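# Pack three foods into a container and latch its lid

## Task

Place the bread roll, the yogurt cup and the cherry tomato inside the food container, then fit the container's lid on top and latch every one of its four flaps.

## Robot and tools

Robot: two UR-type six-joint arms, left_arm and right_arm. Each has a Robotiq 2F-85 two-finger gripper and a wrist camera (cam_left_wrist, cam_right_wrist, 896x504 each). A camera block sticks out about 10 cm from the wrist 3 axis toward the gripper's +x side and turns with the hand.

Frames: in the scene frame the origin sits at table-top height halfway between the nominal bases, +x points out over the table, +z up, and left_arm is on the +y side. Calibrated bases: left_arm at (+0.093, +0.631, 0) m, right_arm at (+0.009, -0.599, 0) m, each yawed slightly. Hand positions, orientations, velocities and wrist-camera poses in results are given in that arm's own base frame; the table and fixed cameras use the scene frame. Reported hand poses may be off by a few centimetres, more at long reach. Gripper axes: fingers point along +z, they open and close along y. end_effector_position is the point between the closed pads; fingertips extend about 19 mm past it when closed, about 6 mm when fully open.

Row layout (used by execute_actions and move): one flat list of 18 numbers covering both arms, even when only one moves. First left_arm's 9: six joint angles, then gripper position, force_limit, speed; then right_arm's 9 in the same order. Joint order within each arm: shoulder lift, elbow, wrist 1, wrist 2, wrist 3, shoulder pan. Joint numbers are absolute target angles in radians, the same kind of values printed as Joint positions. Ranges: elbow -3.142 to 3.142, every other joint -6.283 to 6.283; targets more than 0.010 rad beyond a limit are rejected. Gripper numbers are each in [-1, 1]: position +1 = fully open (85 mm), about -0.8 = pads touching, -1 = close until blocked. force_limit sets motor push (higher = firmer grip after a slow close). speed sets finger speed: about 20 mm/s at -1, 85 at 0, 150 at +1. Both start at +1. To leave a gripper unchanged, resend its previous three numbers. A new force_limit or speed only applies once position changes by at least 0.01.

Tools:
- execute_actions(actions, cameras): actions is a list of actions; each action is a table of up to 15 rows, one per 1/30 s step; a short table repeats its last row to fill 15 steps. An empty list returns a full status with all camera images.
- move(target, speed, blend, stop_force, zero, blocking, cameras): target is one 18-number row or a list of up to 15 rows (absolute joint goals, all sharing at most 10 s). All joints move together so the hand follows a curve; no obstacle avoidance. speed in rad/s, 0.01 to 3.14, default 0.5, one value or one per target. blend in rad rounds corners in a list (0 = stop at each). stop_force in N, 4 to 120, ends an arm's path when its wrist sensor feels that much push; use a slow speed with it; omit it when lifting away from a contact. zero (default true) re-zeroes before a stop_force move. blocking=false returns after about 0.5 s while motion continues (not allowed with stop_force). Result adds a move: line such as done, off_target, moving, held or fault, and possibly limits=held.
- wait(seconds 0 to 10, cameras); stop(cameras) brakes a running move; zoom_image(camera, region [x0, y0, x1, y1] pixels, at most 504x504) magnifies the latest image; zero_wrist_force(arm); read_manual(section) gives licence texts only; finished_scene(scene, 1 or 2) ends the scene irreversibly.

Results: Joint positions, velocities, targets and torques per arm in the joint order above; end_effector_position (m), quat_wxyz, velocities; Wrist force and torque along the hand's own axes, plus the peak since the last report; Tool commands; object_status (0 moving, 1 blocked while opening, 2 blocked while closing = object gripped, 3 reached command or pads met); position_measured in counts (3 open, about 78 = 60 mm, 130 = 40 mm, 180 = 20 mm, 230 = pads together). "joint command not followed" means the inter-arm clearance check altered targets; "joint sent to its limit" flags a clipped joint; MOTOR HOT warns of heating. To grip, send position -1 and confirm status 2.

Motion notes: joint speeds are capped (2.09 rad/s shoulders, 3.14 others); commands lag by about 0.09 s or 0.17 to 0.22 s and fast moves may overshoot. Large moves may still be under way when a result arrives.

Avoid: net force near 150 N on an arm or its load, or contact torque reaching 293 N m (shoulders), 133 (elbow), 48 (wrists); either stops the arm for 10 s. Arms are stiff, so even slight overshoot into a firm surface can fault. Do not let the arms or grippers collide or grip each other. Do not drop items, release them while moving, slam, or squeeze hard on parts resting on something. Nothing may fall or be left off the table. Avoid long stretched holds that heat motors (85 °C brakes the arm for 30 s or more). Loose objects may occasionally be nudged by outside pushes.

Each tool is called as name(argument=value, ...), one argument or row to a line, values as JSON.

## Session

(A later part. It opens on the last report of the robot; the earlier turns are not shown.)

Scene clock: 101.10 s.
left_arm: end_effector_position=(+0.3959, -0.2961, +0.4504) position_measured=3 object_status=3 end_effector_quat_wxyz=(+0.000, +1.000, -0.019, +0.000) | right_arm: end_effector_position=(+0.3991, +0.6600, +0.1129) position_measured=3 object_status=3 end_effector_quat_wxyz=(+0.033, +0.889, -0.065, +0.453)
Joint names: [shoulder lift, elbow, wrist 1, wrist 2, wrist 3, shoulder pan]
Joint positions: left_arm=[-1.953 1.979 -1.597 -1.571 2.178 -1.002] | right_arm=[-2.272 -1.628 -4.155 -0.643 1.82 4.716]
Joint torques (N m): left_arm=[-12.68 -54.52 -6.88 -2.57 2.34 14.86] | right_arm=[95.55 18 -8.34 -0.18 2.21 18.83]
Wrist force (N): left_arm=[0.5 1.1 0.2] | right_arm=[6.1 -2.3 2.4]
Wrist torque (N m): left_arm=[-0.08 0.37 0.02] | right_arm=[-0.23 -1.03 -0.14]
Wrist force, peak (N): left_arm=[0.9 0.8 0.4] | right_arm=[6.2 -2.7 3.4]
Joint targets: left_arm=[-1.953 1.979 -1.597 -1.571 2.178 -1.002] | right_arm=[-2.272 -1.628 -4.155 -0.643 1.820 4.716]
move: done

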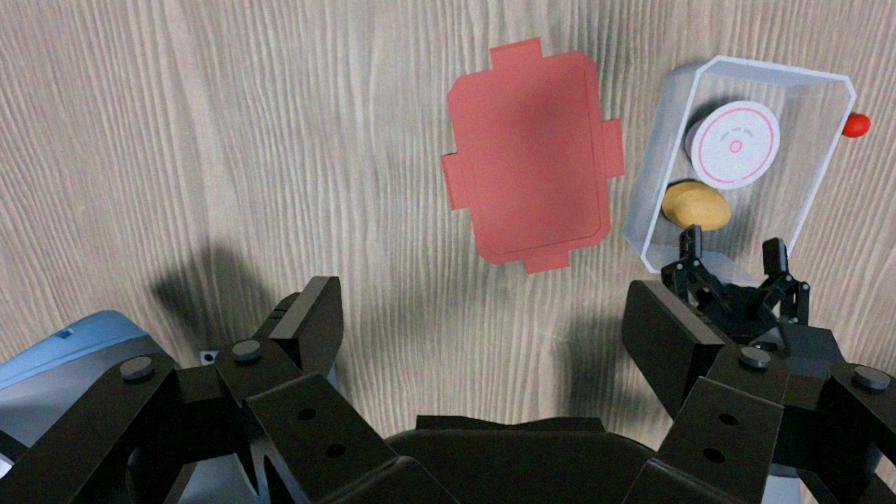

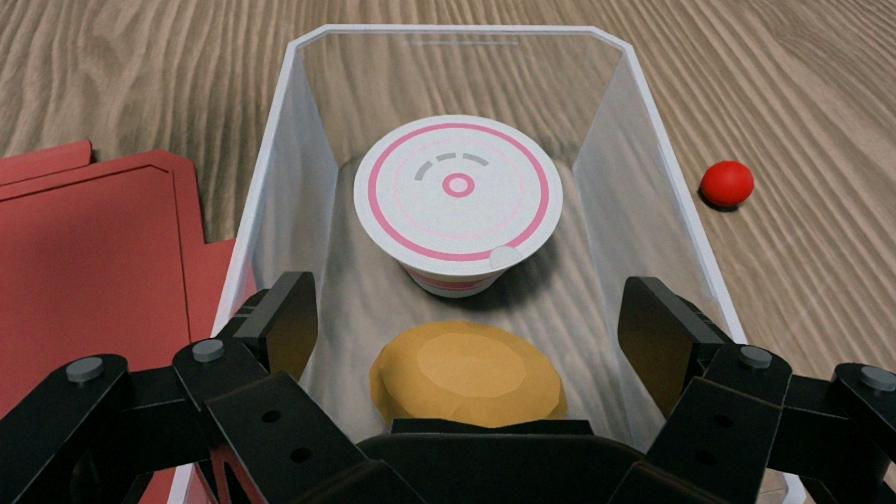

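move(
  target=[
    [-1.953,1.979,-1.597,-1.571,2.178,-1.002,1,1,1,-2.2479,-1.552,-4.0764,-0.5411,1.5968,4.5808,1,-0.8,-1],
    [-1.953,1.979,-1.597,-1.571,2.178,-1.002,1,1,1,-1.6866,-2.1667,-3.0299,-0.6509,0.4985,4.6311,1,-0.8,-1],
    [-1.953,1.979,-1.597,-1.571,2.178,-1.002,1,1,1,-1.1845,-1.982,-3.902,-1.571,0,4.2,1,-0.8,-1],
    [-1.953,1.979,-1.597,-1.571,2.178,-1.002,1,1,1,-1.1845,-1.982,-1.546,1.571,-1.991,4.166,0.2,-0.8,-1],
    [-1.953,1.979,-1.597,-1.571,2.178,-1.002,1,1,1,-1.7405,-2.0616,-0.9103,1.571,-1.991,4.147,0.2,-0.8,-1],
  ],
  speed=1.2,
  blend=[0.1,0.2,0.2,0.1,0],
  cameras=["all"],
)

Scene clock: 110.43 s.
left_arm: end_effector_position=(+0.3959, -0.2961, +0.4504) position_measured=3 object_status=3 end_effector_quat_wxyz=(+0.000, +1.000, -0.019, +0.000) | right_arm: end_effector_position=(+0.5084, +0.4764, +0.1501) position_measured=104 object_status=3 end_effector_quat_wxyz=(+0.000, +0.997, -0.073, +0.000)
Joint names: [shoulder lift, elbow, wrist 1, wrist 2, wrist 3, shoulder pan]
Joint positions: left_arm=[-1.953 1.979 -1.597 -1.571 2.178 -1.002] | right_arm=[-1.74 -2.062 -0.91 1.571 -1.991 4.147]
Joint torques (N m): left_arm=[-14.19 -54.76 -6.72 -2.65 2.45 14.8] | right_arm=[45.94 32.72 7.93 0.96 -2.25 -11.22]
Wrist force (N): left_arm=[0.7 0.4 0.4] | right_arm=[5.6 -3.6 2.2]
Wrist torque (N m): left_arm=[-0.19 0.35 0.02] | right_arm=[-0.50 -0.77 -0.28]
Wrist force, peak (N): left_arm=[0.7 0.9 0.8] | right_arm=[9.3 -4.4 4.7]
Joint targets: left_arm=[-1.953 1.979 -1.597 -1.571 2.178 -1.002] | right_arm=[-1.740 -2.062 -0.910 1.571 -1.991 4.147]
move: done; blend cut to 0 rad at target 4

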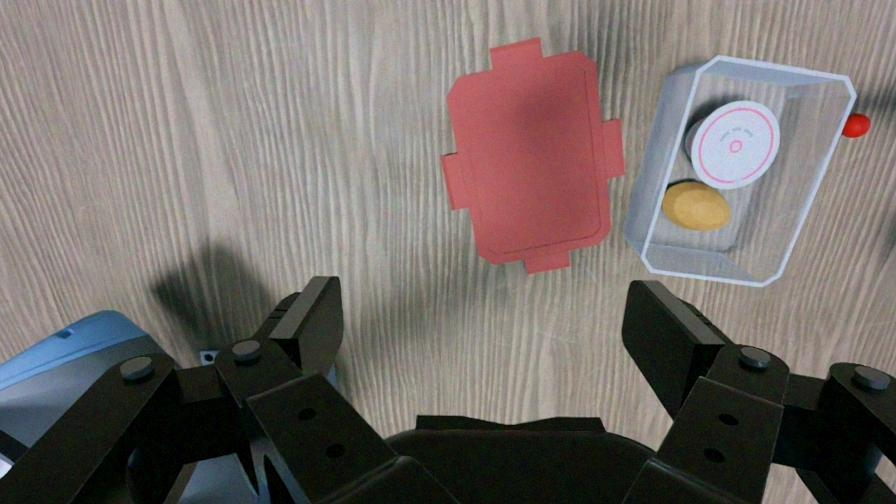

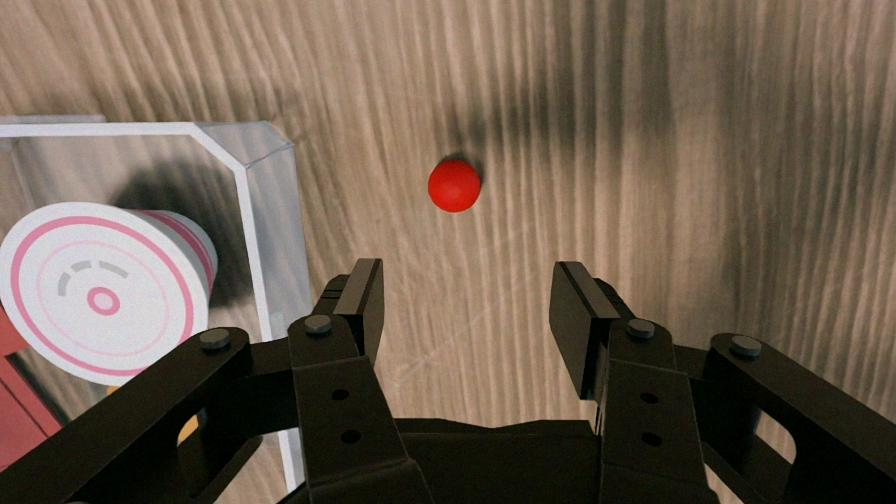

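move(
  target=[
    [-1.953,1.979,-1.597,-1.571,2.178,-1.002,1,1,1,-1.8107,-2.0864,-0.8153,1.571,-1.995,4.143,0.2,-0.8,-1],
    [-1.953,1.979,-1.597,-1.571,2.178,-1.002,1,1,1,-1.9201,-2.129,-0.6633,1.571,-1.995,4.143,0.2,-0.8,-1],
  ],
  speed=0.2,
  stop_force=12,
  blend=0.02,
  cameras=["cam_right_wrist"],
)

Scene clock: 113.20 s.
left_arm: end_effector_position=(+0.3959, -0.2961, +0.4504) position_measured=3 object_status=3 end_effector_quat_wxyz=(+0.000, +1.000, -0.019, +0.000) | right_arm: end_effector_position=(+0.5140, +0.4801, +0.0221) position_measured=104 object_status=3 end_effector_quat_wxyz=(+0.000, +0.997, -0.073, +0.000)
Joint names: [shoulder lift, elbow, wrist 1, wrist 2, wrist 3, shoulder pan]
Joint positions: left_arm=[-1.953 1.979 -1.597 -1.571 2.178 -1.002] | right_arm=[-1.92 -2.129 -0.663 1.571 -1.995 4.143]
Joint torques (N m): left_arm=[-16.85 -54.39 -6.97 -2.57 2.36 16.61] | right_arm=[51.6 23.45 8.32 -0.34 -2.58 -13.91]
Wrist force (N): left_arm=[0.7 0.5 0.5] | right_arm=[5.5 -2.8 2.1]
Wrist torque (N m): left_arm=[-0.17 0.34 0.01] | right_arm=[-0.29 -0.82 -0.26]
Wrist force, peak (N): left_arm=[0.8 1.0 0.3] | right_arm=[6.2 -3.5 2.5]
Joint targets: left_arm=[-1.953 1.979 -1.597 -1.571 2.178 -1.002] | right_arm=[-1.920 -2.129 -0.663 1.571 -1.995 4.143]
move: done
Images, in order (width x height): cam_right_wrist 896x504.

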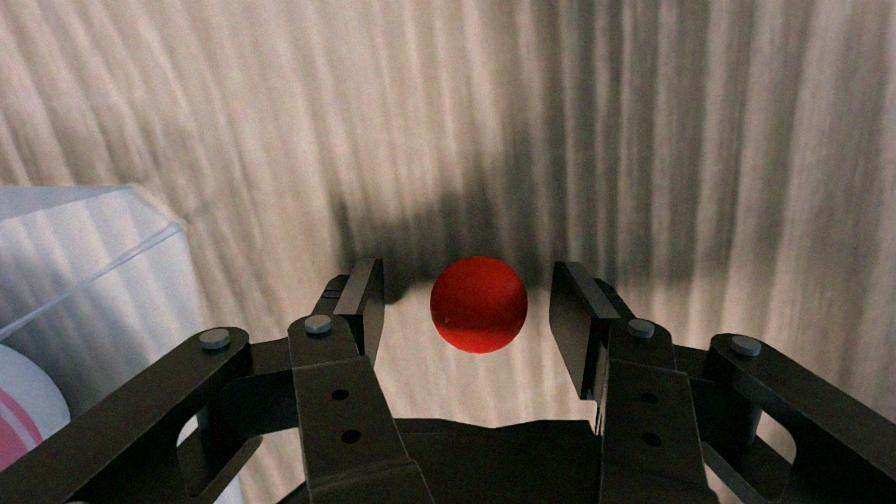

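Tomato well centred. Close.

execute_actions(
  actions=[
    [[-1.953,1.979,-1.597,-1.571,2.178,-1.002,1,1,1,-1.9201,-2.129,-0.6633,1.571,-1.995,4.143,-1,-0.9,-1]],
    [[-1.953,1.979,-1.597,-1.571,2.178,-1.002,1,1,1,-1.9201,-2.129,-0.6633,1.571,-1.995,4.143,-1,-0.9,-1]],
    [[-1.953,1.979,-1.597,-1.571,2.178,-1.002,1,1,1,-1.9201,-2.129,-0.6633,1.571,-1.995,4.143,-1,-0.9,-1]],
  ],
  cameras=["cam_right_wrist"],
)

Scene clock: 115.03 s.
left_arm: end_effector_position=(+0.3959, -0.2961, +0.4504) position_measured=3 object_status=3 end_effector_quat_wxyz=(+0.000, +1.000, -0.019, +0.000) | right_arm: end_effector_position=(+0.5140, +0.4801, +0.0221) position_measured=165 object_status=2 end_effector_quat_wxyz=(+0.000, +0.997, -0.073, +0.000)
Joint names: [shoulder lift, elbow, wrist 1, wrist 2, wrist 3, shoulder pan]
Joint positions: left_arm=[-1.953 1.979 -1.597 -1.571 2.178 -1.002] | right_arm=[-1.92 -2.129 -0.663 1.571 -1.995 4.143]
Joint torques (N m): left_arm=[-17.55 -55.03 -6.99 -3.29 2.4 16.43] | right_arm=[52.03 22.31 6.61 -0.18 -2.32 -12.1]
Wrist force (N): left_arm=[0.4 0.5 0.6] | right_arm=[5.3 -2.7 -1.9]
Wrist torque (N m): left_arm=[-0.17 0.38 0.02] | right_arm=[-0.31 -0.80 -0.27]
Wrist force, peak (N): left_arm=[0.8 1.0 0.3] | right_arm=[5.8 -2.9 2.2]
Joint targets: left_arm=[-1.953 1.979 -1.597 -1.571 2.178 -1.002] | right_arm=[-1.920 -2.129 -0.663 1.571 -1.995 4.143]
Images, in order (width x height): cam_right_wrist 896x504.

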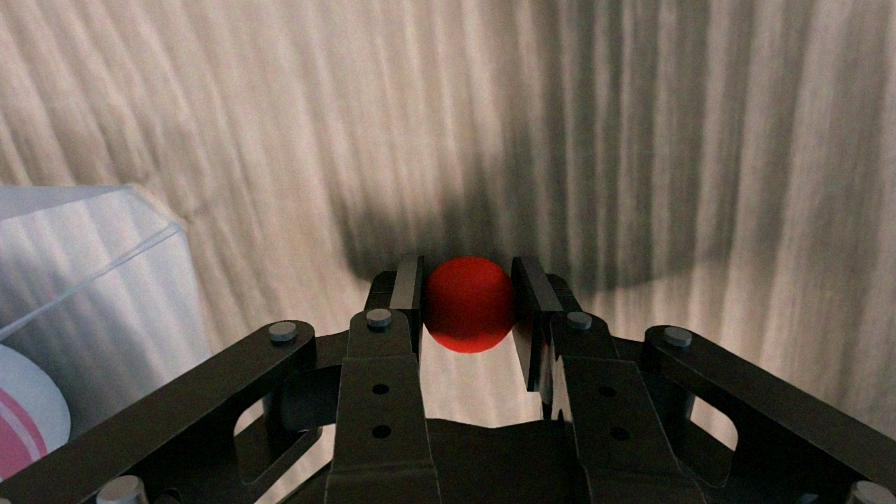

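move(
  target=[
    [-1.953,1.979,-1.597,-1.571,2.178,-1.002,1,1,1,-1.8107,-2.0864,-0.8153,1.571,-1.995,4.143,-1,-0.9,-1],
    [-1.953,1.979,-1.597,-1.571,2.178,-1.002,1,1,1,-1.7405,-2.0616,-0.9103,1.571,-1.991,4.147,-1,-0.9,-1],
    [-1.953,1.979,-1.597,-1.571,2.178,-1.002,1,1,1,-1.8313,-1.7999,-1.0812,1.571,-1.2247,4.1985,-1,-0.9,-1],
  ],
  blend=[0.03,0.03,0],
  cameras=["all"],
)

Scene clock: 118.93 s.
left_arm: end_effector_position=(+0.3959, -0.2961, +0.4504) position_measured=3 object_status=3 end_effector_quat_wxyz=(+0.000, +1.000, -0.019, +0.000) | right_arm: end_effector_position=(+0.5360, +0.5954, +0.2200) position_measured=165 object_status=2 end_effector_quat_wxyz=(+0.000, +0.909, -0.417, +0.000)
Joint names: [shoulder lift, elbow, wrist 1, wrist 2, wrist 3, shoulder pan]
Joint positions: left_arm=[-1.953 1.979 -1.597 -1.571 2.178 -1.002] | right_arm=[-1.831 -1.8 -1.081 1.571 -1.225 4.198]
Joint torques (N m): left_arm=[-17.96 -53.63 -7 -2.86 2.17 14.17] | right_arm=[56.68 57.41 0.63 -0.22 2.35 16.24]
Wrist force (N): left_arm=[0.5 0.5 0.4] | right_arm=[5.2 -3.7 2.3]
Wrist torque (N m): left_arm=[-0.18 0.37 0.02] | right_arm=[-0.50 -0.64 -0.43]
Wrist force, peak (N): left_arm=[1.0 0.9 0.4] | right_arm=[6.3 -2.7 3.6]
Joint targets: left_arm=[-1.953 1.979 -1.597 -1.571 2.178 -1.002] | right_arm=[-1.831 -1.800 -1.081 1.571 -1.225 4.198]
move: done

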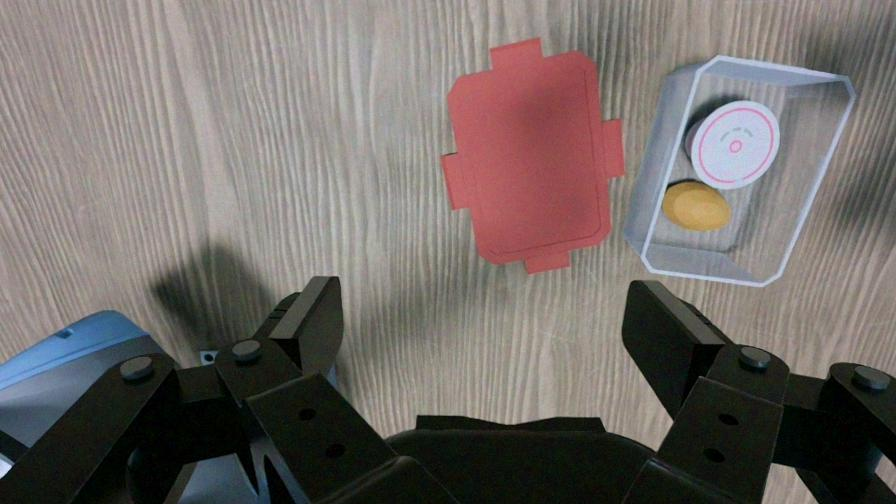

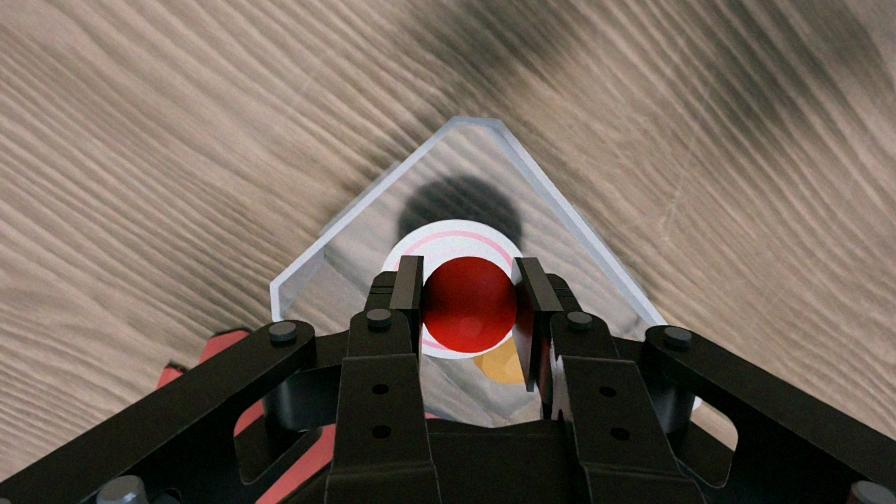

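move(
  target=[-1.953,1.979,-1.597,-1.571,2.178,-1.002,1,1,1,-1.7546,-1.8970,-1.0608,1.571,-0.218,4.3255,-1,-0.9,-1],
  cameras=["all"],
)

Scene clock: 124.47 s.
left_arm: end_effector_position=(+0.3959, -0.2961, +0.4504) position_measured=3 object_status=3 end_effector_quat_wxyz=(+0.000, +1.000, -0.019, +0.000) | right_arm: end_effector_position=(+0.4369, +0.6110, +0.2201) position_measured=165 object_status=2 end_effector_quat_wxyz=(+0.000, -0.645, +0.764, +0.000)
Joint names: [shoulder lift, elbow, wrist 1, wrist 2, wrist 3, shoulder pan]
Joint positions: left_arm=[-1.953 1.979 -1.597 -1.571 2.178 -1.002] | right_arm=[-1.755 -1.897 -1.061 1.571 -0.218 4.325]
Joint torques (N m): left_arm=[-22.7 -54.4 -7.06 -3.03 2.02 13.71] | right_arm=[77.07 34.74 7.91 -0.13 2.18 18.25]
Wrist force (N): left_arm=[0.5 0.9 0.5] | right_arm=[5.4 -3.4 1.9]
Wrist torque (N m): left_arm=[-0.12 0.37 0.02] | right_arm=[-0.44 -0.71 -0.46]
Wrist force, peak (N): left_arm=[0.7 1.1 0.5] | right_arm=[5.6 -4.5 2.3]
Joint targets: left_arm=[-1.953 1.979 -1.597 -1.571 2.178 -1.002] | right_arm=[-1.755 -1.897 -1.061 1.571 -0.218 4.325]
move: done

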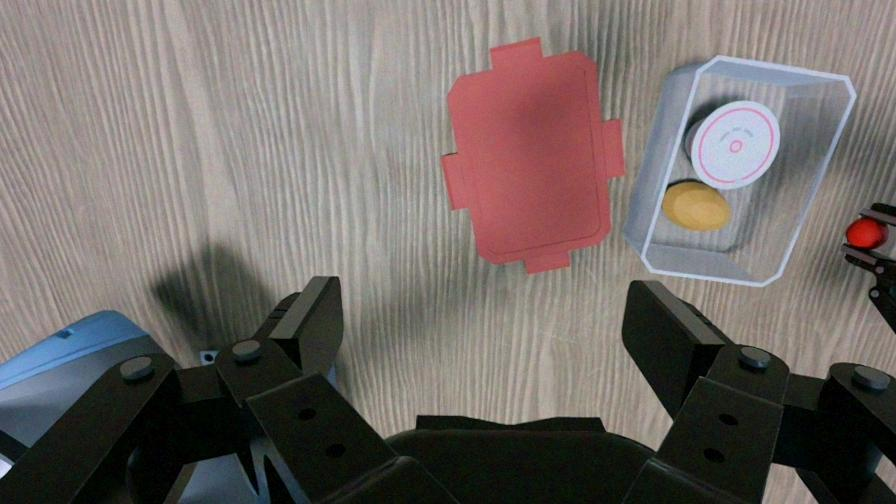

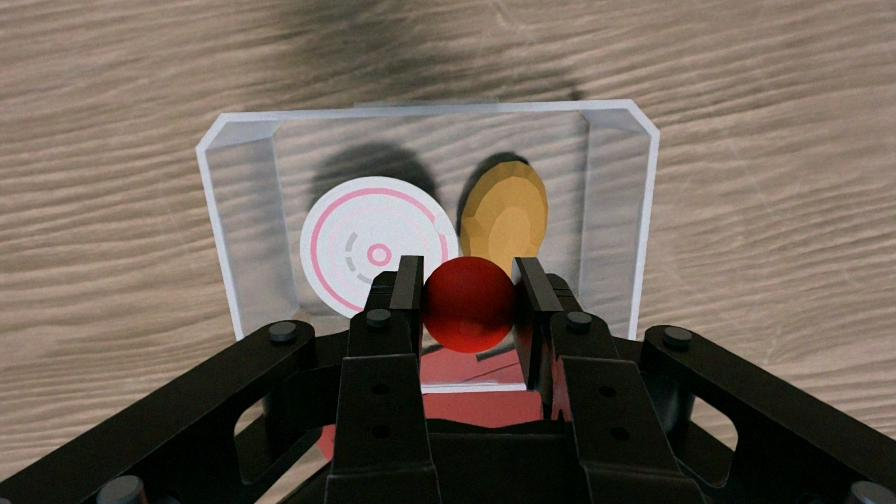

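move(
  target=[
    [-1.953,1.979,-1.597,-1.571,2.178,-1.002,1,1,1,-1.7298,-1.9681,-1.0145,1.571,-0.209,4.3345,-1,-0.9,-1],
    [-1.953,1.979,-1.597,-1.571,2.178,-1.002,1,1,1,-1.8386,-2.0480,-0.8258,1.571,-0.209,4.3345,-1,-0.9,-1],
  ],
  blend=[0.03,0],
)

move(
  target=[-1.953,1.979,-1.597,-1.571,2.178,-1.002,1,1,1,-1.9418,-2.0887,-0.6819,1.571,-0.209,4.3345,-1,-0.9,-1],
  speed=0.06,
  stop_force=6,
  cameras=["all"],
)

Scene clock: 127.13 s.
left_arm: end_effector_position=(+0.3959, -0.2961, +0.4504) position_measured=3 object_status=3 end_effector_quat_wxyz=(+0.000, +1.000, -0.019, +0.000) | right_arm: end_effector_position=(+0.4209, +0.5884, +0.1002) position_measured=165 object_status=2 end_effector_quat_wxyz=(+0.000, -0.645, +0.764, +0.000)
Joint names: [shoulder lift, elbow, wrist 1, wrist 2, wrist 3, shoulder pan]
Joint positions: left_arm=[-1.953 1.979 -1.597 -1.571 2.178 -1.002] | right_arm=[-1.838 -2.048 -0.826 1.571 -0.209 4.334]
Joint torques (N m): left_arm=[-20.43 -54.14 -7.43 -2.7 2.39 14.94] | right_arm=[51.07 28.61 7.72 -0.34 2.48 17.92]
Wrist force (N): left_arm=[0.6 0.8 0.7] | right_arm=[5.6 -2.7 2.3]
Wrist torque (N m): left_arm=[-0.13 0.35 0.02] | right_arm=[-0.32 -0.69 -0.48]
Wrist force, peak (N): left_arm=[0.7 0.9 0.7] | right_arm=[5.9 -2.4 4.9]
Joint targets: left_arm=[-1.953 1.979 -1.597 -1.571 2.178 -1.002] | right_arm=[-1.839 -2.048 -0.826 1.571 -0.209 4.335]
move: done

Scene clock: 130.47 s.
left_arm: end_effector_position=(+0.3959, -0.2961, +0.4504) position_measured=3 object_status=3 end_effector_quat_wxyz=(+0.000, +1.000, -0.019, +0.000) | right_arm: end_effector_position=(+0.4209, +0.5884, +0.0240) position_measured=165 object_status=2 end_effector_quat_wxyz=(+0.000, -0.645, +0.764, +0.000)
Joint names: [shoulder lift, elbow, wrist 1, wrist 2, wrist 3, shoulder pan]
Joint positions: left_arm=[-1.953 1.979 -1.597 -1.571 2.178 -1.002] | right_arm=[-1.942 -2.089 -0.682 1.571 -0.209 4.335]
Joint torques (N m): left_arm=[-20.82 -54.98 -7.05 -2.71 2.03 14.27] | right_arm=[52.73 22.07 7.34 -0.56 2.56 17.49]
Wrist force (N): left_arm=[0.7 0.6 0.3] | right_arm=[5.1 -2.6 -1.3]
Wrist torque (N m): left_arm=[-0.15 0.33 0.02] | right_arm=[-0.25 -0.77 -0.44]
Wrist force, peak (N): left_arm=[0.8 0.8 0.7] | right_arm=[6.0 -3.2 2.4]
Joint targets: left_arm=[-1.953 1.979 -1.597 -1.571 2.178 -1.002] | right_arm=[-1.942 -2.089 -0.682 1.571 -0.209 4.335]
move: done

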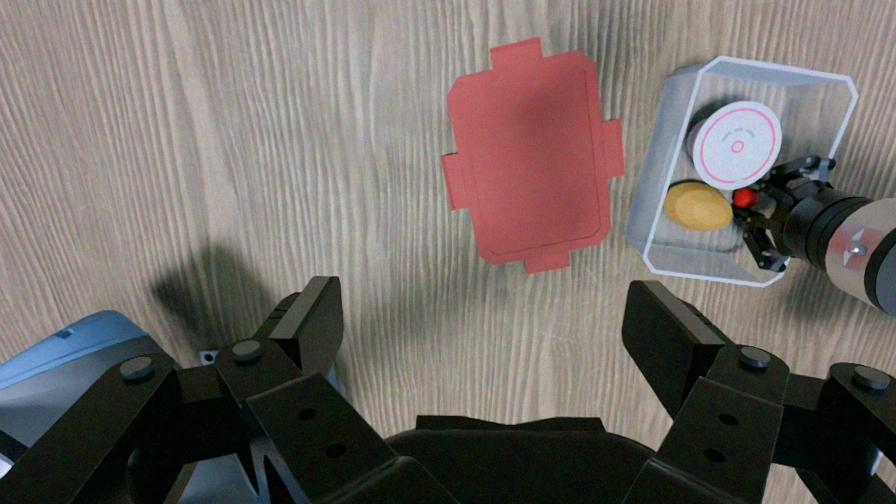

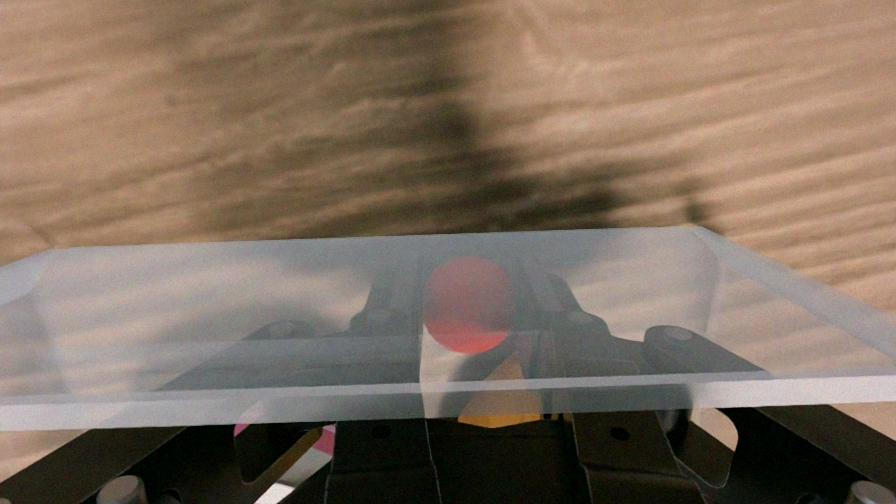

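move(
  target=[
    [-1.953,1.979,-1.597,-1.571,2.178,-1.002,1,1,1,-1.9418,-2.0887,-0.6819,1.571,-0.209,4.3345,0.0,-0.9,-1],
    [-1.953,1.979,-1.597,-1.571,2.178,-1.002,1,1,1,-1.8386,-2.0480,-0.8258,1.571,-0.209,4.3345,0.0,-0.9,-1],
    [-1.953,1.979,-1.597,-1.571,2.178,-1.002,1,1,1,-1.7298,-1.9681,-1.0145,1.571,-0.209,4.3345,0,-0.9,-1],
  ],
  speed=[0.1,0.15,0.5],
  blend=[0,0.03,0],
  cameras=["all"],
)

Scene clock: 133.53 s.
left_arm: end_effector_position=(+0.3959, -0.2961, +0.4504) position_measured=3 object_status=3 end_effector_quat_wxyz=(+0.000, +1.000, -0.019, +0.000) | right_arm: end_effector_position=(+0.4209, +0.5884, +0.1998) position_measured=128 object_status=3 end_effector_quat_wxyz=(+0.000, -0.645, +0.764, +0.000)
Joint names: [shoulder lift, elbow, wrist 1, wrist 2, wrist 3, shoulder pan]
Joint positions: left_arm=[-1.953 1.979 -1.597 -1.571 2.178 -1.002] | right_arm=[-1.73 -1.968 -1.014 1.571 -0.209 4.335]
Joint torques (N m): left_arm=[-18.98 -54.22 -6.86 -2.83 1.73 13.89] | right_arm=[70.21 55.56 0.53 -0.54 2.41 12.1]
Wrist force (N): left_arm=[0.5 0.6 0.0] | right_arm=[5.3 -3.4 1.8]
Wrist torque (N m): left_arm=[-0.17 0.37 0.01] | right_arm=[-0.45 -0.69 -0.45]
Wrist force, peak (N): left_arm=[1.0 0.8 0.5] | right_arm=[6.0 -2.7 3.3]
Joint targets: left_arm=[-1.953 1.979 -1.597 -1.571 2.178 -1.002] | right_arm=[-1.730 -1.968 -1.014 1.571 -0.209 4.335]
move: done

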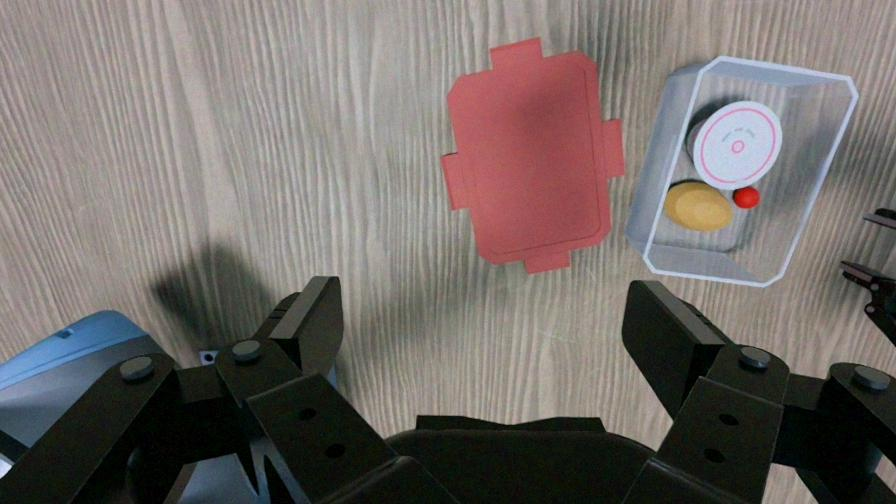

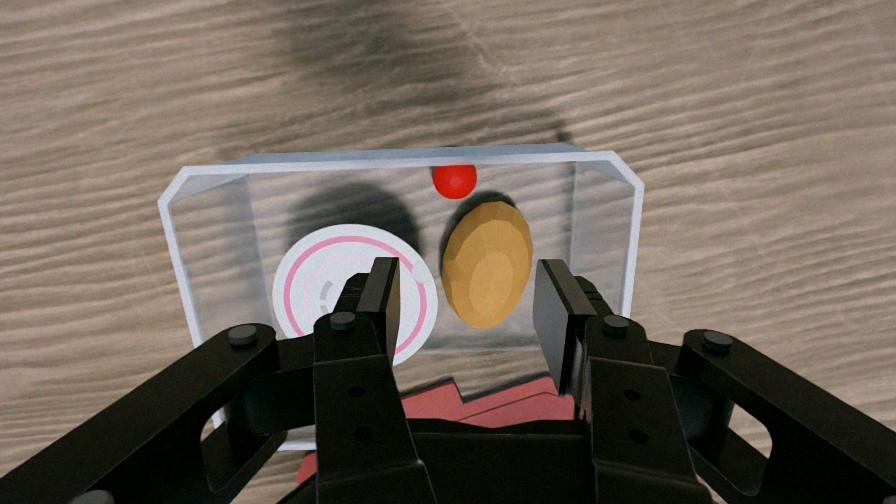

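zoom_image(
  camera="cam_left_wrist",
  region=[420, 20, 650, 290],
)

zoom_image(
  camera="cam_left_wrist",
  region=[500, 220, 630, 290],
)

Scaled by 1.867 from the camera's 896x504 image, which has a finer 1280x720 frame.

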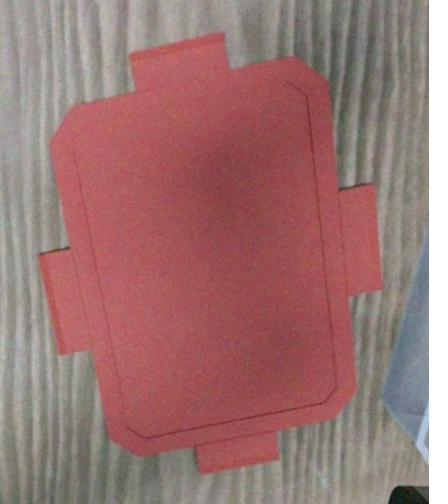

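Scaled by 3.877 from the camera's 896x504 image, which has a finer 1280x720 frame.

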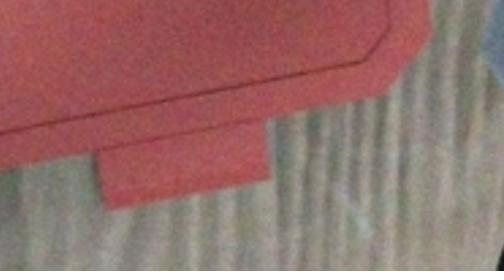

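move(
  target=[
    [-1.953,1.979,-1.597,-1.571,2.178,-1.002,1,1,1,-1.6,-2.1,-0.2,1.571,1.5,4.35,0,-0.9,-1],
    [-1.953,1.979,-1.597,-1.571,2.178,-1.002,1,1,1,-2.0396,-2.3759,1.0995,1.571,3.1416,4.3776,0,-0.9,-1],
  ],
  blend=[0.2,0],
  speed=0.9,
  cameras=["all"],
)

Scene clock: 139.43 s.
left_arm: end_effector_position=(+0.3959, -0.2961, +0.4504) position_measured=3 object_status=3 end_effector_quat_wxyz=(+0.000, +1.000, -0.019, +0.000) | right_arm: end_effector_position=(+0.4090, +0.6459, +0.2495) position_measured=128 object_status=3 end_effector_quat_wxyz=(-0.372, +0.624, +0.444, +0.524)
Joint names: [shoulder lift, elbow, wrist 1, wrist 2, wrist 3, shoulder pan]
Joint positions: left_arm=[-1.953 1.979 -1.597 -1.571 2.178 -1.002] | right_arm=[-2.04 -2.376 1.099 1.571 3.141 4.378]
Joint torques (N m): left_arm=[-21.18 -53.39 -7.2 -2.79 1.79 16.82] | right_arm=[44.46 7.92 7.19 0.06 2.28 18.18]
Wrist force (N): left_arm=[0.5 0.8 0.4] | right_arm=[6.0 -3.7 2.0]
Wrist torque (N m): left_arm=[-0.13 0.37 0.02] | right_arm=[-0.51 -1.04 -0.08]
Wrist force, peak (N): left_arm=[0.9 1.0 0.6] | right_arm=[6.2 -4.5 3.9]
Joint targets: left_arm=[-1.953 1.979 -1.597 -1.571 2.178 -1.002] | right_arm=[-2.040 -2.376 1.099 1.571 3.142 4.378]
move: done

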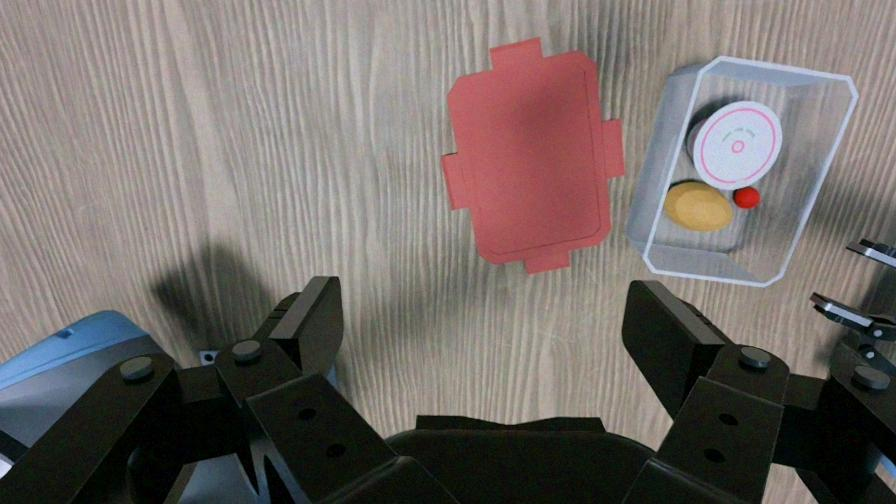

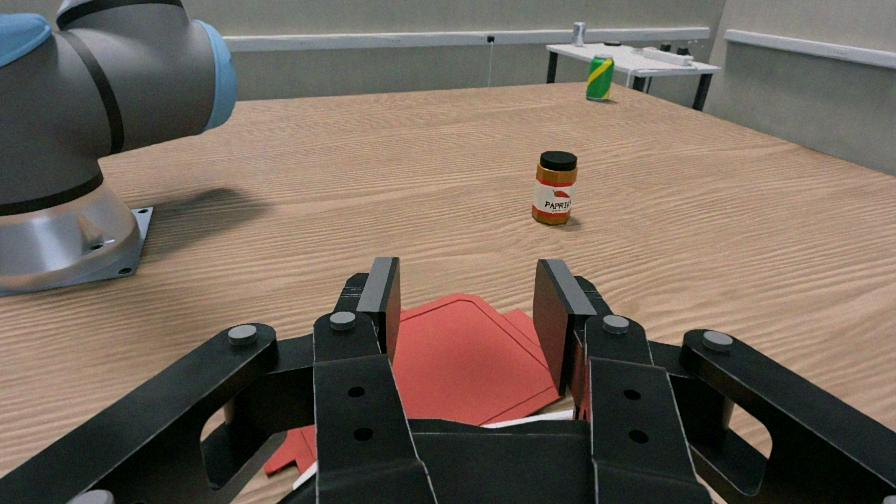

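move(
  target=[-1.953,1.979,-1.597,-1.571,2.178,-1.002,1,1,1,-2.0,-2.3759,0.78,1.571,3.1416,4.3776,1,0,1],
  cameras=["cam_right_wrist"],
)

zoom_image(
  camera="cam_right_wrist",
  region=[300, 120, 620, 400],
)

Scene clock: 140.87 s.
left_arm: end_effector_position=(+0.3959, -0.2961, +0.4504) position_measured=3 object_status=3 end_effector_quat_wxyz=(+0.000, +1.000, -0.019, +0.000) | right_arm: end_effector_position=(+0.4113, +0.6525, +0.1814) position_measured=3 object_status=3 end_effector_quat_wxyz=(-0.307, +0.691, +0.491, +0.432)
Joint names: [shoulder lift, elbow, wrist 1, wrist 2, wrist 3, shoulder pan]
Joint positions: left_arm=[-1.953 1.979 -1.597 -1.571 2.178 -1.002] | right_arm=[-2 -2.376 0.78 1.571 3.142 4.378]
Joint torques (N m): left_arm=[-20.15 -52.73 -6.92 -2.9 1.52 14.54] | right_arm=[69.89 12.85 1.67 -0.27 2.06 16.05]
Wrist force (N): left_arm=[0.2 0.6 0.4] | right_arm=[5.7 -3.6 2.0]
Wrist torque (N m): left_arm=[-0.15 0.41 0.02] | right_arm=[-0.41 -0.97 -0.08]
Wrist force, peak (N): left_arm=[0.6 1.0 0.3] | right_arm=[7.2 -3.4 2.2]
Joint targets: left_arm=[-1.953 1.979 -1.597 -1.571 2.178 -1.002] | right_arm=[-2.000 -2.376 0.780 1.571 3.142 4.378]
move: done
Images, in order (width x height): cam_right_wrist 896x504.

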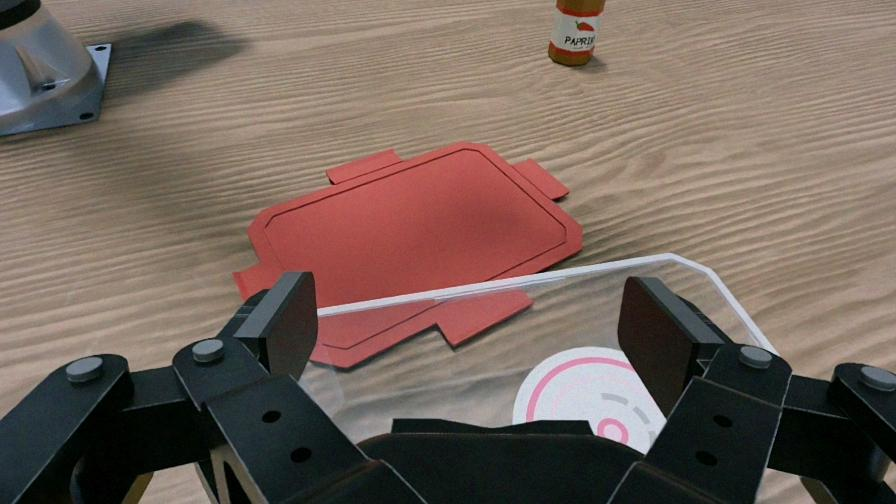

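Scaled by 1.575 from the camera's 896x504 image, which has a finer 1280x720 frame.

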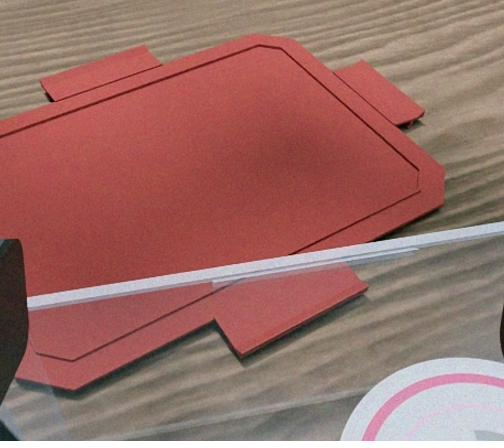

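move(
  target=[
    [-1.953,1.979,-1.597,-1.571,2.178,-1.002,1,1,1,-1.4,-2.2,0.5,1.571,3.0,4.3,1,0,1],
    [-1.7933,2.5075,-2.285,-1.571,3.446,-1.1034,1,1,1,-1.1845,-1.982,-1.546,1.571,1.5,4.166,1,0,1],
  ],
  blend=[0.2,0],
  speed=0.9,
  cameras=["all"],
)

Scene clock: 145.67 s.
left_arm: end_effector_position=(+0.3431, -0.2934, +0.1200) position_measured=3 object_status=3 end_effector_quat_wxyz=(+0.000, +0.762, -0.647, +0.000) | right_arm: end_effector_position=(+0.3880, +0.3029, +0.4501) position_measured=3 object_status=3 end_effector_quat_wxyz=(+0.000, +0.236, +0.972, +0.000)
Joint names: [shoulder lift, elbow, wrist 1, wrist 2, wrist 3, shoulder pan]
Joint positions: left_arm=[-1.793 2.507 -2.285 -1.571 3.446 -1.103] | right_arm=[-1.185 -1.982 -1.546 1.571 1.5 4.166]
Joint torques (N m): left_arm=[-3.52 -30.51 -6.8 -2.82 3.33 -15.54] | right_arm=[31.36 65.35 0.95 -0.34 -2.99 -14.24]
Wrist force (N): left_arm=[0.3 0.5 0.2] | right_arm=[6.2 -2.9 2.0]
Wrist torque (N m): left_arm=[-0.13 0.36 -0.01] | right_arm=[-0.32 -0.88 -0.26]
Wrist force, peak (N): left_arm=[0.1 0.9 1.1] | right_arm=[9.5 -2.8 2.2]
Joint targets: left_arm=[-1.793 2.507 -2.285 -1.571 3.446 -1.103] | right_arm=[-1.184 -1.982 -1.546 1.571 1.500 4.166]
move: done

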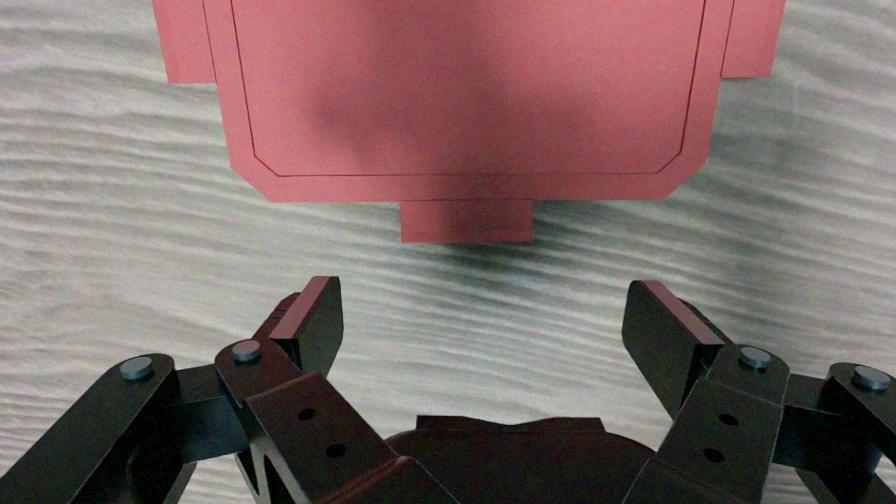

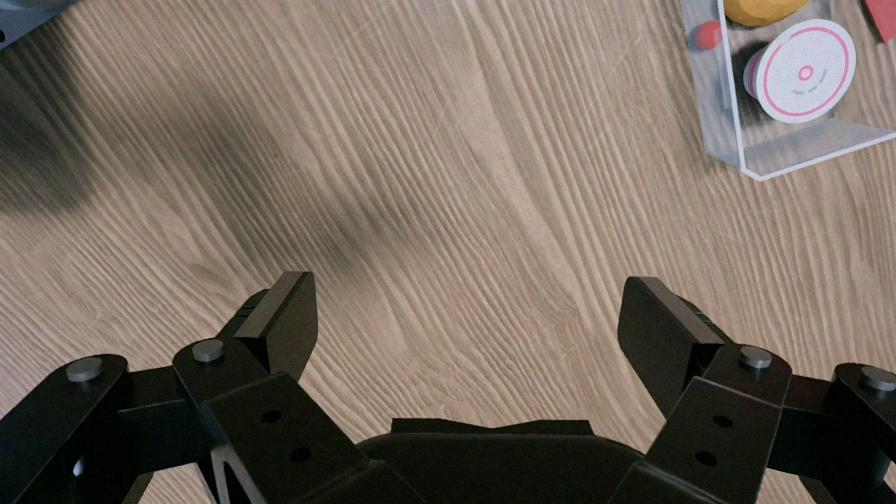

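move(
  target=[
    [-1.6560,2.5833,-2.4981,-1.571,3.4516,-1.098,1,1,1,-1.1845,-1.982,-1.546,1.571,1.5,4.166,1,0,1],
  ],
  blend=[0],
)

move(
  target=[
    [-1.5612,2.6098,-2.6194,-1.571,3.4516,-1.098,1,1,1,-1.1845,-1.982,-1.546,1.571,1.5,4.166,1,0,1],
  ],
  speed=0.07,
  stop_force=6,
  cameras=["cam_left_wrist"],
)

Scene clock: 147.00 s.
left_arm: end_effector_position=(+0.3420, -0.2863, +0.0501) position_measured=3 object_status=3 end_effector_quat_wxyz=(+0.000, +0.762, -0.647, +0.000) | right_arm: end_effector_position=(+0.3879, +0.3029, +0.4501) position_measured=3 object_status=3 end_effector_quat_wxyz=(+0.000, +0.236, +0.972, +0.000)
Joint names: [shoulder lift, elbow, wrist 1, wrist 2, wrist 3, shoulder pan]
Joint positions: left_arm=[-1.656 2.583 -2.498 -1.571 3.452 -1.098] | right_arm=[-1.184 -1.982 -1.546 1.571 1.5 4.166]
Joint torques (N m): left_arm=[-7.08 -23.95 -6.55 -2.78 3.16 17.03] | right_arm=[34.34 64.17 1.25 -0.11 -2.78 -10.35]
Wrist force (N): left_arm=[0.3 0.3 0.6] | right_arm=[6.0 -2.7 1.6]
Wrist torque (N m): left_arm=[-0.16 0.39 0.01] | right_arm=[-0.30 -0.85 -0.25]
Wrist force, peak (N): left_arm=[0.5 0.5 2.1] | right_arm=[6.2 -3.1 2.0]
Joint targets: left_arm=[-1.656 2.583 -2.498 -1.571 3.452 -1.098] | right_arm=[-1.184 -1.982 -1.546 1.571 1.500 4.166]
move: done

Scene clock: 149.60 s.
left_arm: end_effector_position=(+0.3421, -0.2865, +0.0141) position_measured=3 object_status=3 end_effector_quat_wxyz=(+0.000, +0.762, -0.647, +0.000) | right_arm: end_effector_position=(+0.3879, +0.3029, +0.4501) position_measured=3 object_status=3 end_effector_quat_wxyz=(+0.000, +0.236, +0.972, +0.000)
Joint names: [shoulder lift, elbow, wrist 1, wrist 2, wrist 3, shoulder pan]
Joint positions: left_arm=[-1.561 2.61 -2.619 -1.571 3.452 -1.098] | right_arm=[-1.184 -1.982 -1.546 1.571 1.5 4.166]
Joint torques (N m): left_arm=[-9.88 -19.48 -7.23 -2.49 3.37 16.19] | right_arm=[32.06 64.38 1.03 -0.43 -2.28 -11.17]
Wrist force (N): left_arm=[0.3 0.5 0.5] | right_arm=[6.1 -2.8 1.9]
Wrist torque (N m): left_arm=[-0.13 0.39 -0.01] | right_arm=[-0.31 -0.86 -0.25]
Wrist force, peak (N): left_arm=[0.6 0.4 0.8] | right_arm=[6.4 -3.1 1.9]
Joint targets: left_arm=[-1.561 2.610 -2.619 -1.571 3.452 -1.098] | right_arm=[-1.184 -1.982 -1.546 1.571 1.500 4.166]
move: done
Images, in order (width x height): cam_left_wrist 896x504.

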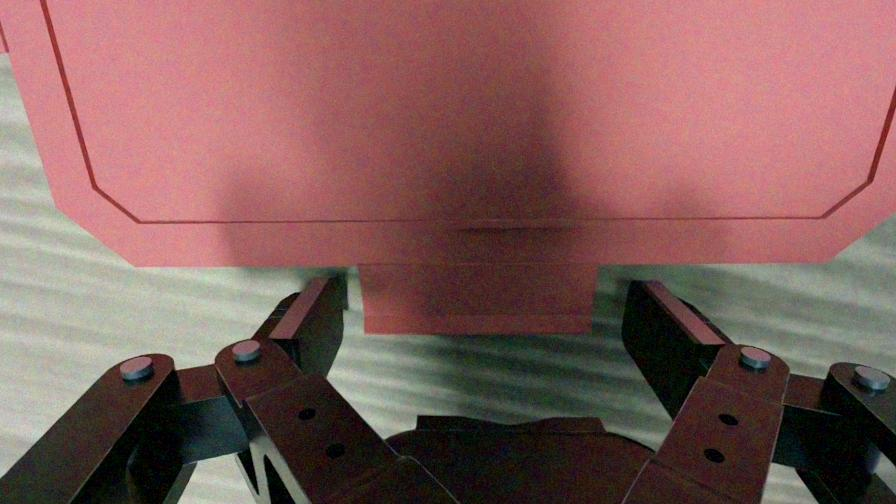

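move(
  target=[
    [-1.5612,2.6098,-2.6194,-1.571,3.4516,-1.098,-1,-0.8,-1,-1.1845,-1.982,-1.546,1.571,1.5,4.166,1,0,1],
  ],
  cameras=["cam_left_wrist"],
)

Scene clock: 150.93 s.
left_arm: end_effector_position=(+0.3421, -0.2865, +0.0141) position_measured=52 object_status=0 end_effector_quat_wxyz=(+0.000, +0.762, -0.647, +0.000) | right_arm: end_effector_position=(+0.3879, +0.3029, +0.4501) position_measured=3 object_status=3 end_effector_quat_wxyz=(+0.000, +0.236, +0.972, +0.000)
Joint names: [shoulder lift, elbow, wrist 1, wrist 2, wrist 3, shoulder pan]
Joint positions: left_arm=[-1.561 2.61 -2.619 -1.571 3.452 -1.098] | right_arm=[-1.184 -1.982 -1.546 1.571 1.5 4.166]
Joint torques (N m): left_arm=[-11.96 -18.12 -5.18 -2.66 2.81 14.01] | right_arm=[32.34 64.07 1.37 -0.24 -2.28 -13.26]
Wrist force (N): left_arm=[-2.7 2.2 -16.8] | right_arm=[6.1 -2.4 1.6]
Wrist torque (N m): left_arm=[-0.09 0.30 -0.09] | right_arm=[-0.24 -0.86 -0.26]
Wrist force, peak (N): left_arm=[-2.7 2.2 -16.8] | right_arm=[6.5 -3.1 1.3]
Joint targets: left_arm=[-1.561 2.610 -2.619 -1.571 3.452 -1.098] | right_arm=[-1.184 -1.982 -1.546 1.571 1.500 4.166]
move: done
Images, in order (width x height): cam_left_wrist 896x504.

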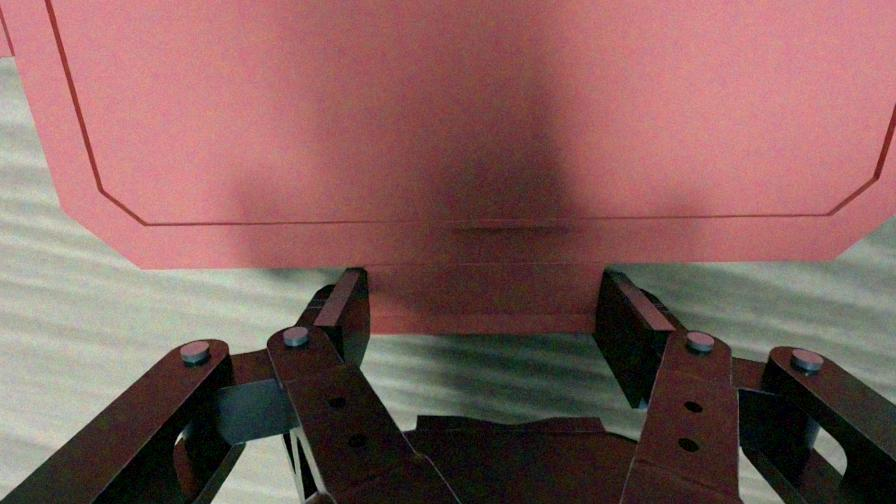

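move(
  target=[
    [-1.5717,2.6068,-2.6059,-1.571,3.4516,-1.098,-1,-0.8,-1,-1.1845,-1.982,-1.546,1.571,1.5,4.166,1,0,1],
  ],
  speed=0.05,
)

wait(
  seconds=0.5,
  cameras=["cam_left_wrist"],
)

Scene clock: 151.83 s.
left_arm: end_effector_position=(+0.3422, -0.2867, +0.0179) position_measured=52 object_status=2 end_effector_quat_wxyz=(+0.000, +0.762, -0.647, +0.000) | right_arm: end_effector_position=(+0.3879, +0.3029, +0.4501) position_measured=3 object_status=3 end_effector_quat_wxyz=(+0.000, +0.236, +0.972, +0.000)
Joint names: [shoulder lift, elbow, wrist 1, wrist 2, wrist 3, shoulder pan]
Joint positions: left_arm=[-1.572 2.607 -2.606 -1.571 3.452 -1.098] | right_arm=[-1.184 -1.982 -1.546 1.571 1.5 4.166]
Joint torques (N m): left_arm=[-35.17 -34.65 -0.3 -2.59 3 12.76] | right_arm=[26.9 63.23 1.48 -0.33 -2.11 -14.14]
Wrist force (N): left_arm=[0.3 0.5 0.9] | right_arm=[6.2 -2.2 1.7]
Wrist torque (N m): left_arm=[-0.13 0.36 0.00] | right_arm=[-0.21 -0.87 -0.26]
Wrist force, peak (N): left_arm=[-3.1 2.1 -16.7] | right_arm=[6.1 -3.0 1.9]
Joint targets: left_arm=[-1.572 2.607 -2.606 -1.571 3.452 -1.098] | right_arm=[-1.184 -1.982 -1.546 1.571 1.500 4.166]
move: done

Scene clock: 152.33 s.
left_arm: end_effector_position=(+0.3422, -0.2867, +0.0180) position_measured=52 object_status=2 end_effector_quat_wxyz=(+0.000, +0.762, -0.647, +0.000) | right_arm: end_effector_position=(+0.3879, +0.3029, +0.4501) position_measured=3 object_status=3 end_effector_quat_wxyz=(+0.000, +0.236, +0.972, +0.000)
Joint names: [shoulder lift, elbow, wrist 1, wrist 2, wrist 3, shoulder pan]
Joint positions: left_arm=[-1.572 2.607 -2.606 -1.571 3.452 -1.098] | right_arm=[-1.184 -1.982 -1.546 1.571 1.5 4.166]
Joint torques (N m): left_arm=[-33.9 -34.95 -0.75 -2.31 3.19 12.04] | right_arm=[30.73 62.44 1.17 -0.35 -2.46 -13.12]
Wrist force (N): left_arm=[0.6 0.6 1.0] | right_arm=[5.9 -2.4 1.8]
Wrist torque (N m): left_arm=[-0.11 0.32 0.00] | right_arm=[-0.24 -0.83 -0.25]
Wrist force, peak (N): left_arm=[0.3 0.6 1.3] | right_arm=[6.0 -3.1 2.1]
Joint targets: left_arm=[-1.572 2.607 -2.606 -1.571 3.452 -1.098] | right_arm=[-1.184 -1.982 -1.546 1.571 1.500 4.166]
Tool commands: left_gripper/position=-1.0 left_gripper/force_limit=-0.8 left_gripper/speed=-1.0 right_gripper/position=+1.0 right_gripper/force_limit=+0.0 right_gripper/speed=+1.0
wait: 0.50 s; at rest by 0.17 s
Images, in order (width x height): cam_left_wrist 896x504.

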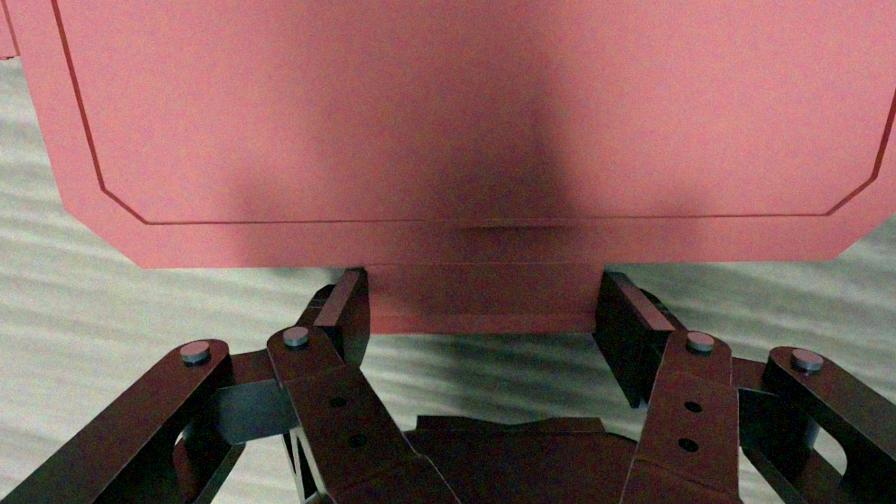

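move(
  target=[
    [-1.6560,2.5833,-2.4981,-1.571,3.4516,-1.098,-1,-0.8,-1,-1.1845,-1.982,-1.546,1.571,1.5,4.166,1,0,1],
  ],
  speed=0.08,
  cameras=["cam_left_wrist"],
)

Scene clock: 154.20 s.
left_arm: end_effector_position=(+0.3420, -0.2863, +0.0500) position_measured=52 object_status=2 end_effector_quat_wxyz=(+0.000, +0.762, -0.647, +0.000) | right_arm: end_effector_position=(+0.3879, +0.3029, +0.4501) position_measured=3 object_status=3 end_effector_quat_wxyz=(+0.000, +0.236, +0.972, +0.000)
Joint names: [shoulder lift, elbow, wrist 1, wrist 2, wrist 3, shoulder pan]
Joint positions: left_arm=[-1.656 2.583 -2.498 -1.571 3.452 -1.098] | right_arm=[-1.184 -1.982 -1.546 1.571 1.5 4.166]
Joint torques (N m): left_arm=[-32 -37.66 -0.79 -2.4 3.19 13.07] | right_arm=[30.3 64.67 1.24 -0.38 -2.94 -12.59]
Wrist force (N): left_arm=[0.5 0.5 1.1] | right_arm=[5.8 -2.7 2.0]
Wrist torque (N m): left_arm=[-0.11 0.37 0.00] | right_arm=[-0.29 -0.81 -0.25]
Wrist force, peak (N): left_arm=[0.6 0.6 1.5] | right_arm=[6.5 -2.9 1.7]
Joint targets: left_arm=[-1.656 2.583 -2.498 -1.571 3.452 -1.098] | right_arm=[-1.184 -1.982 -1.546 1.571 1.500 4.166]
move: done
Images, in order (width x height): cam_left_wrist 896x504.

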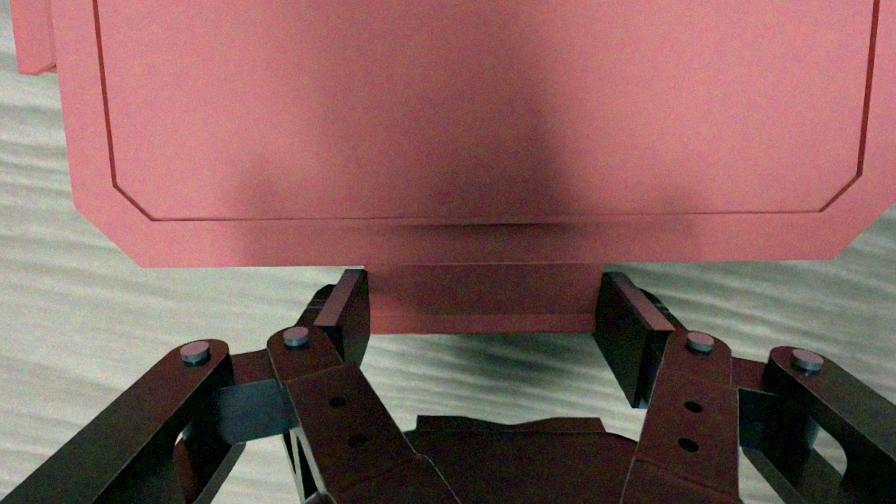

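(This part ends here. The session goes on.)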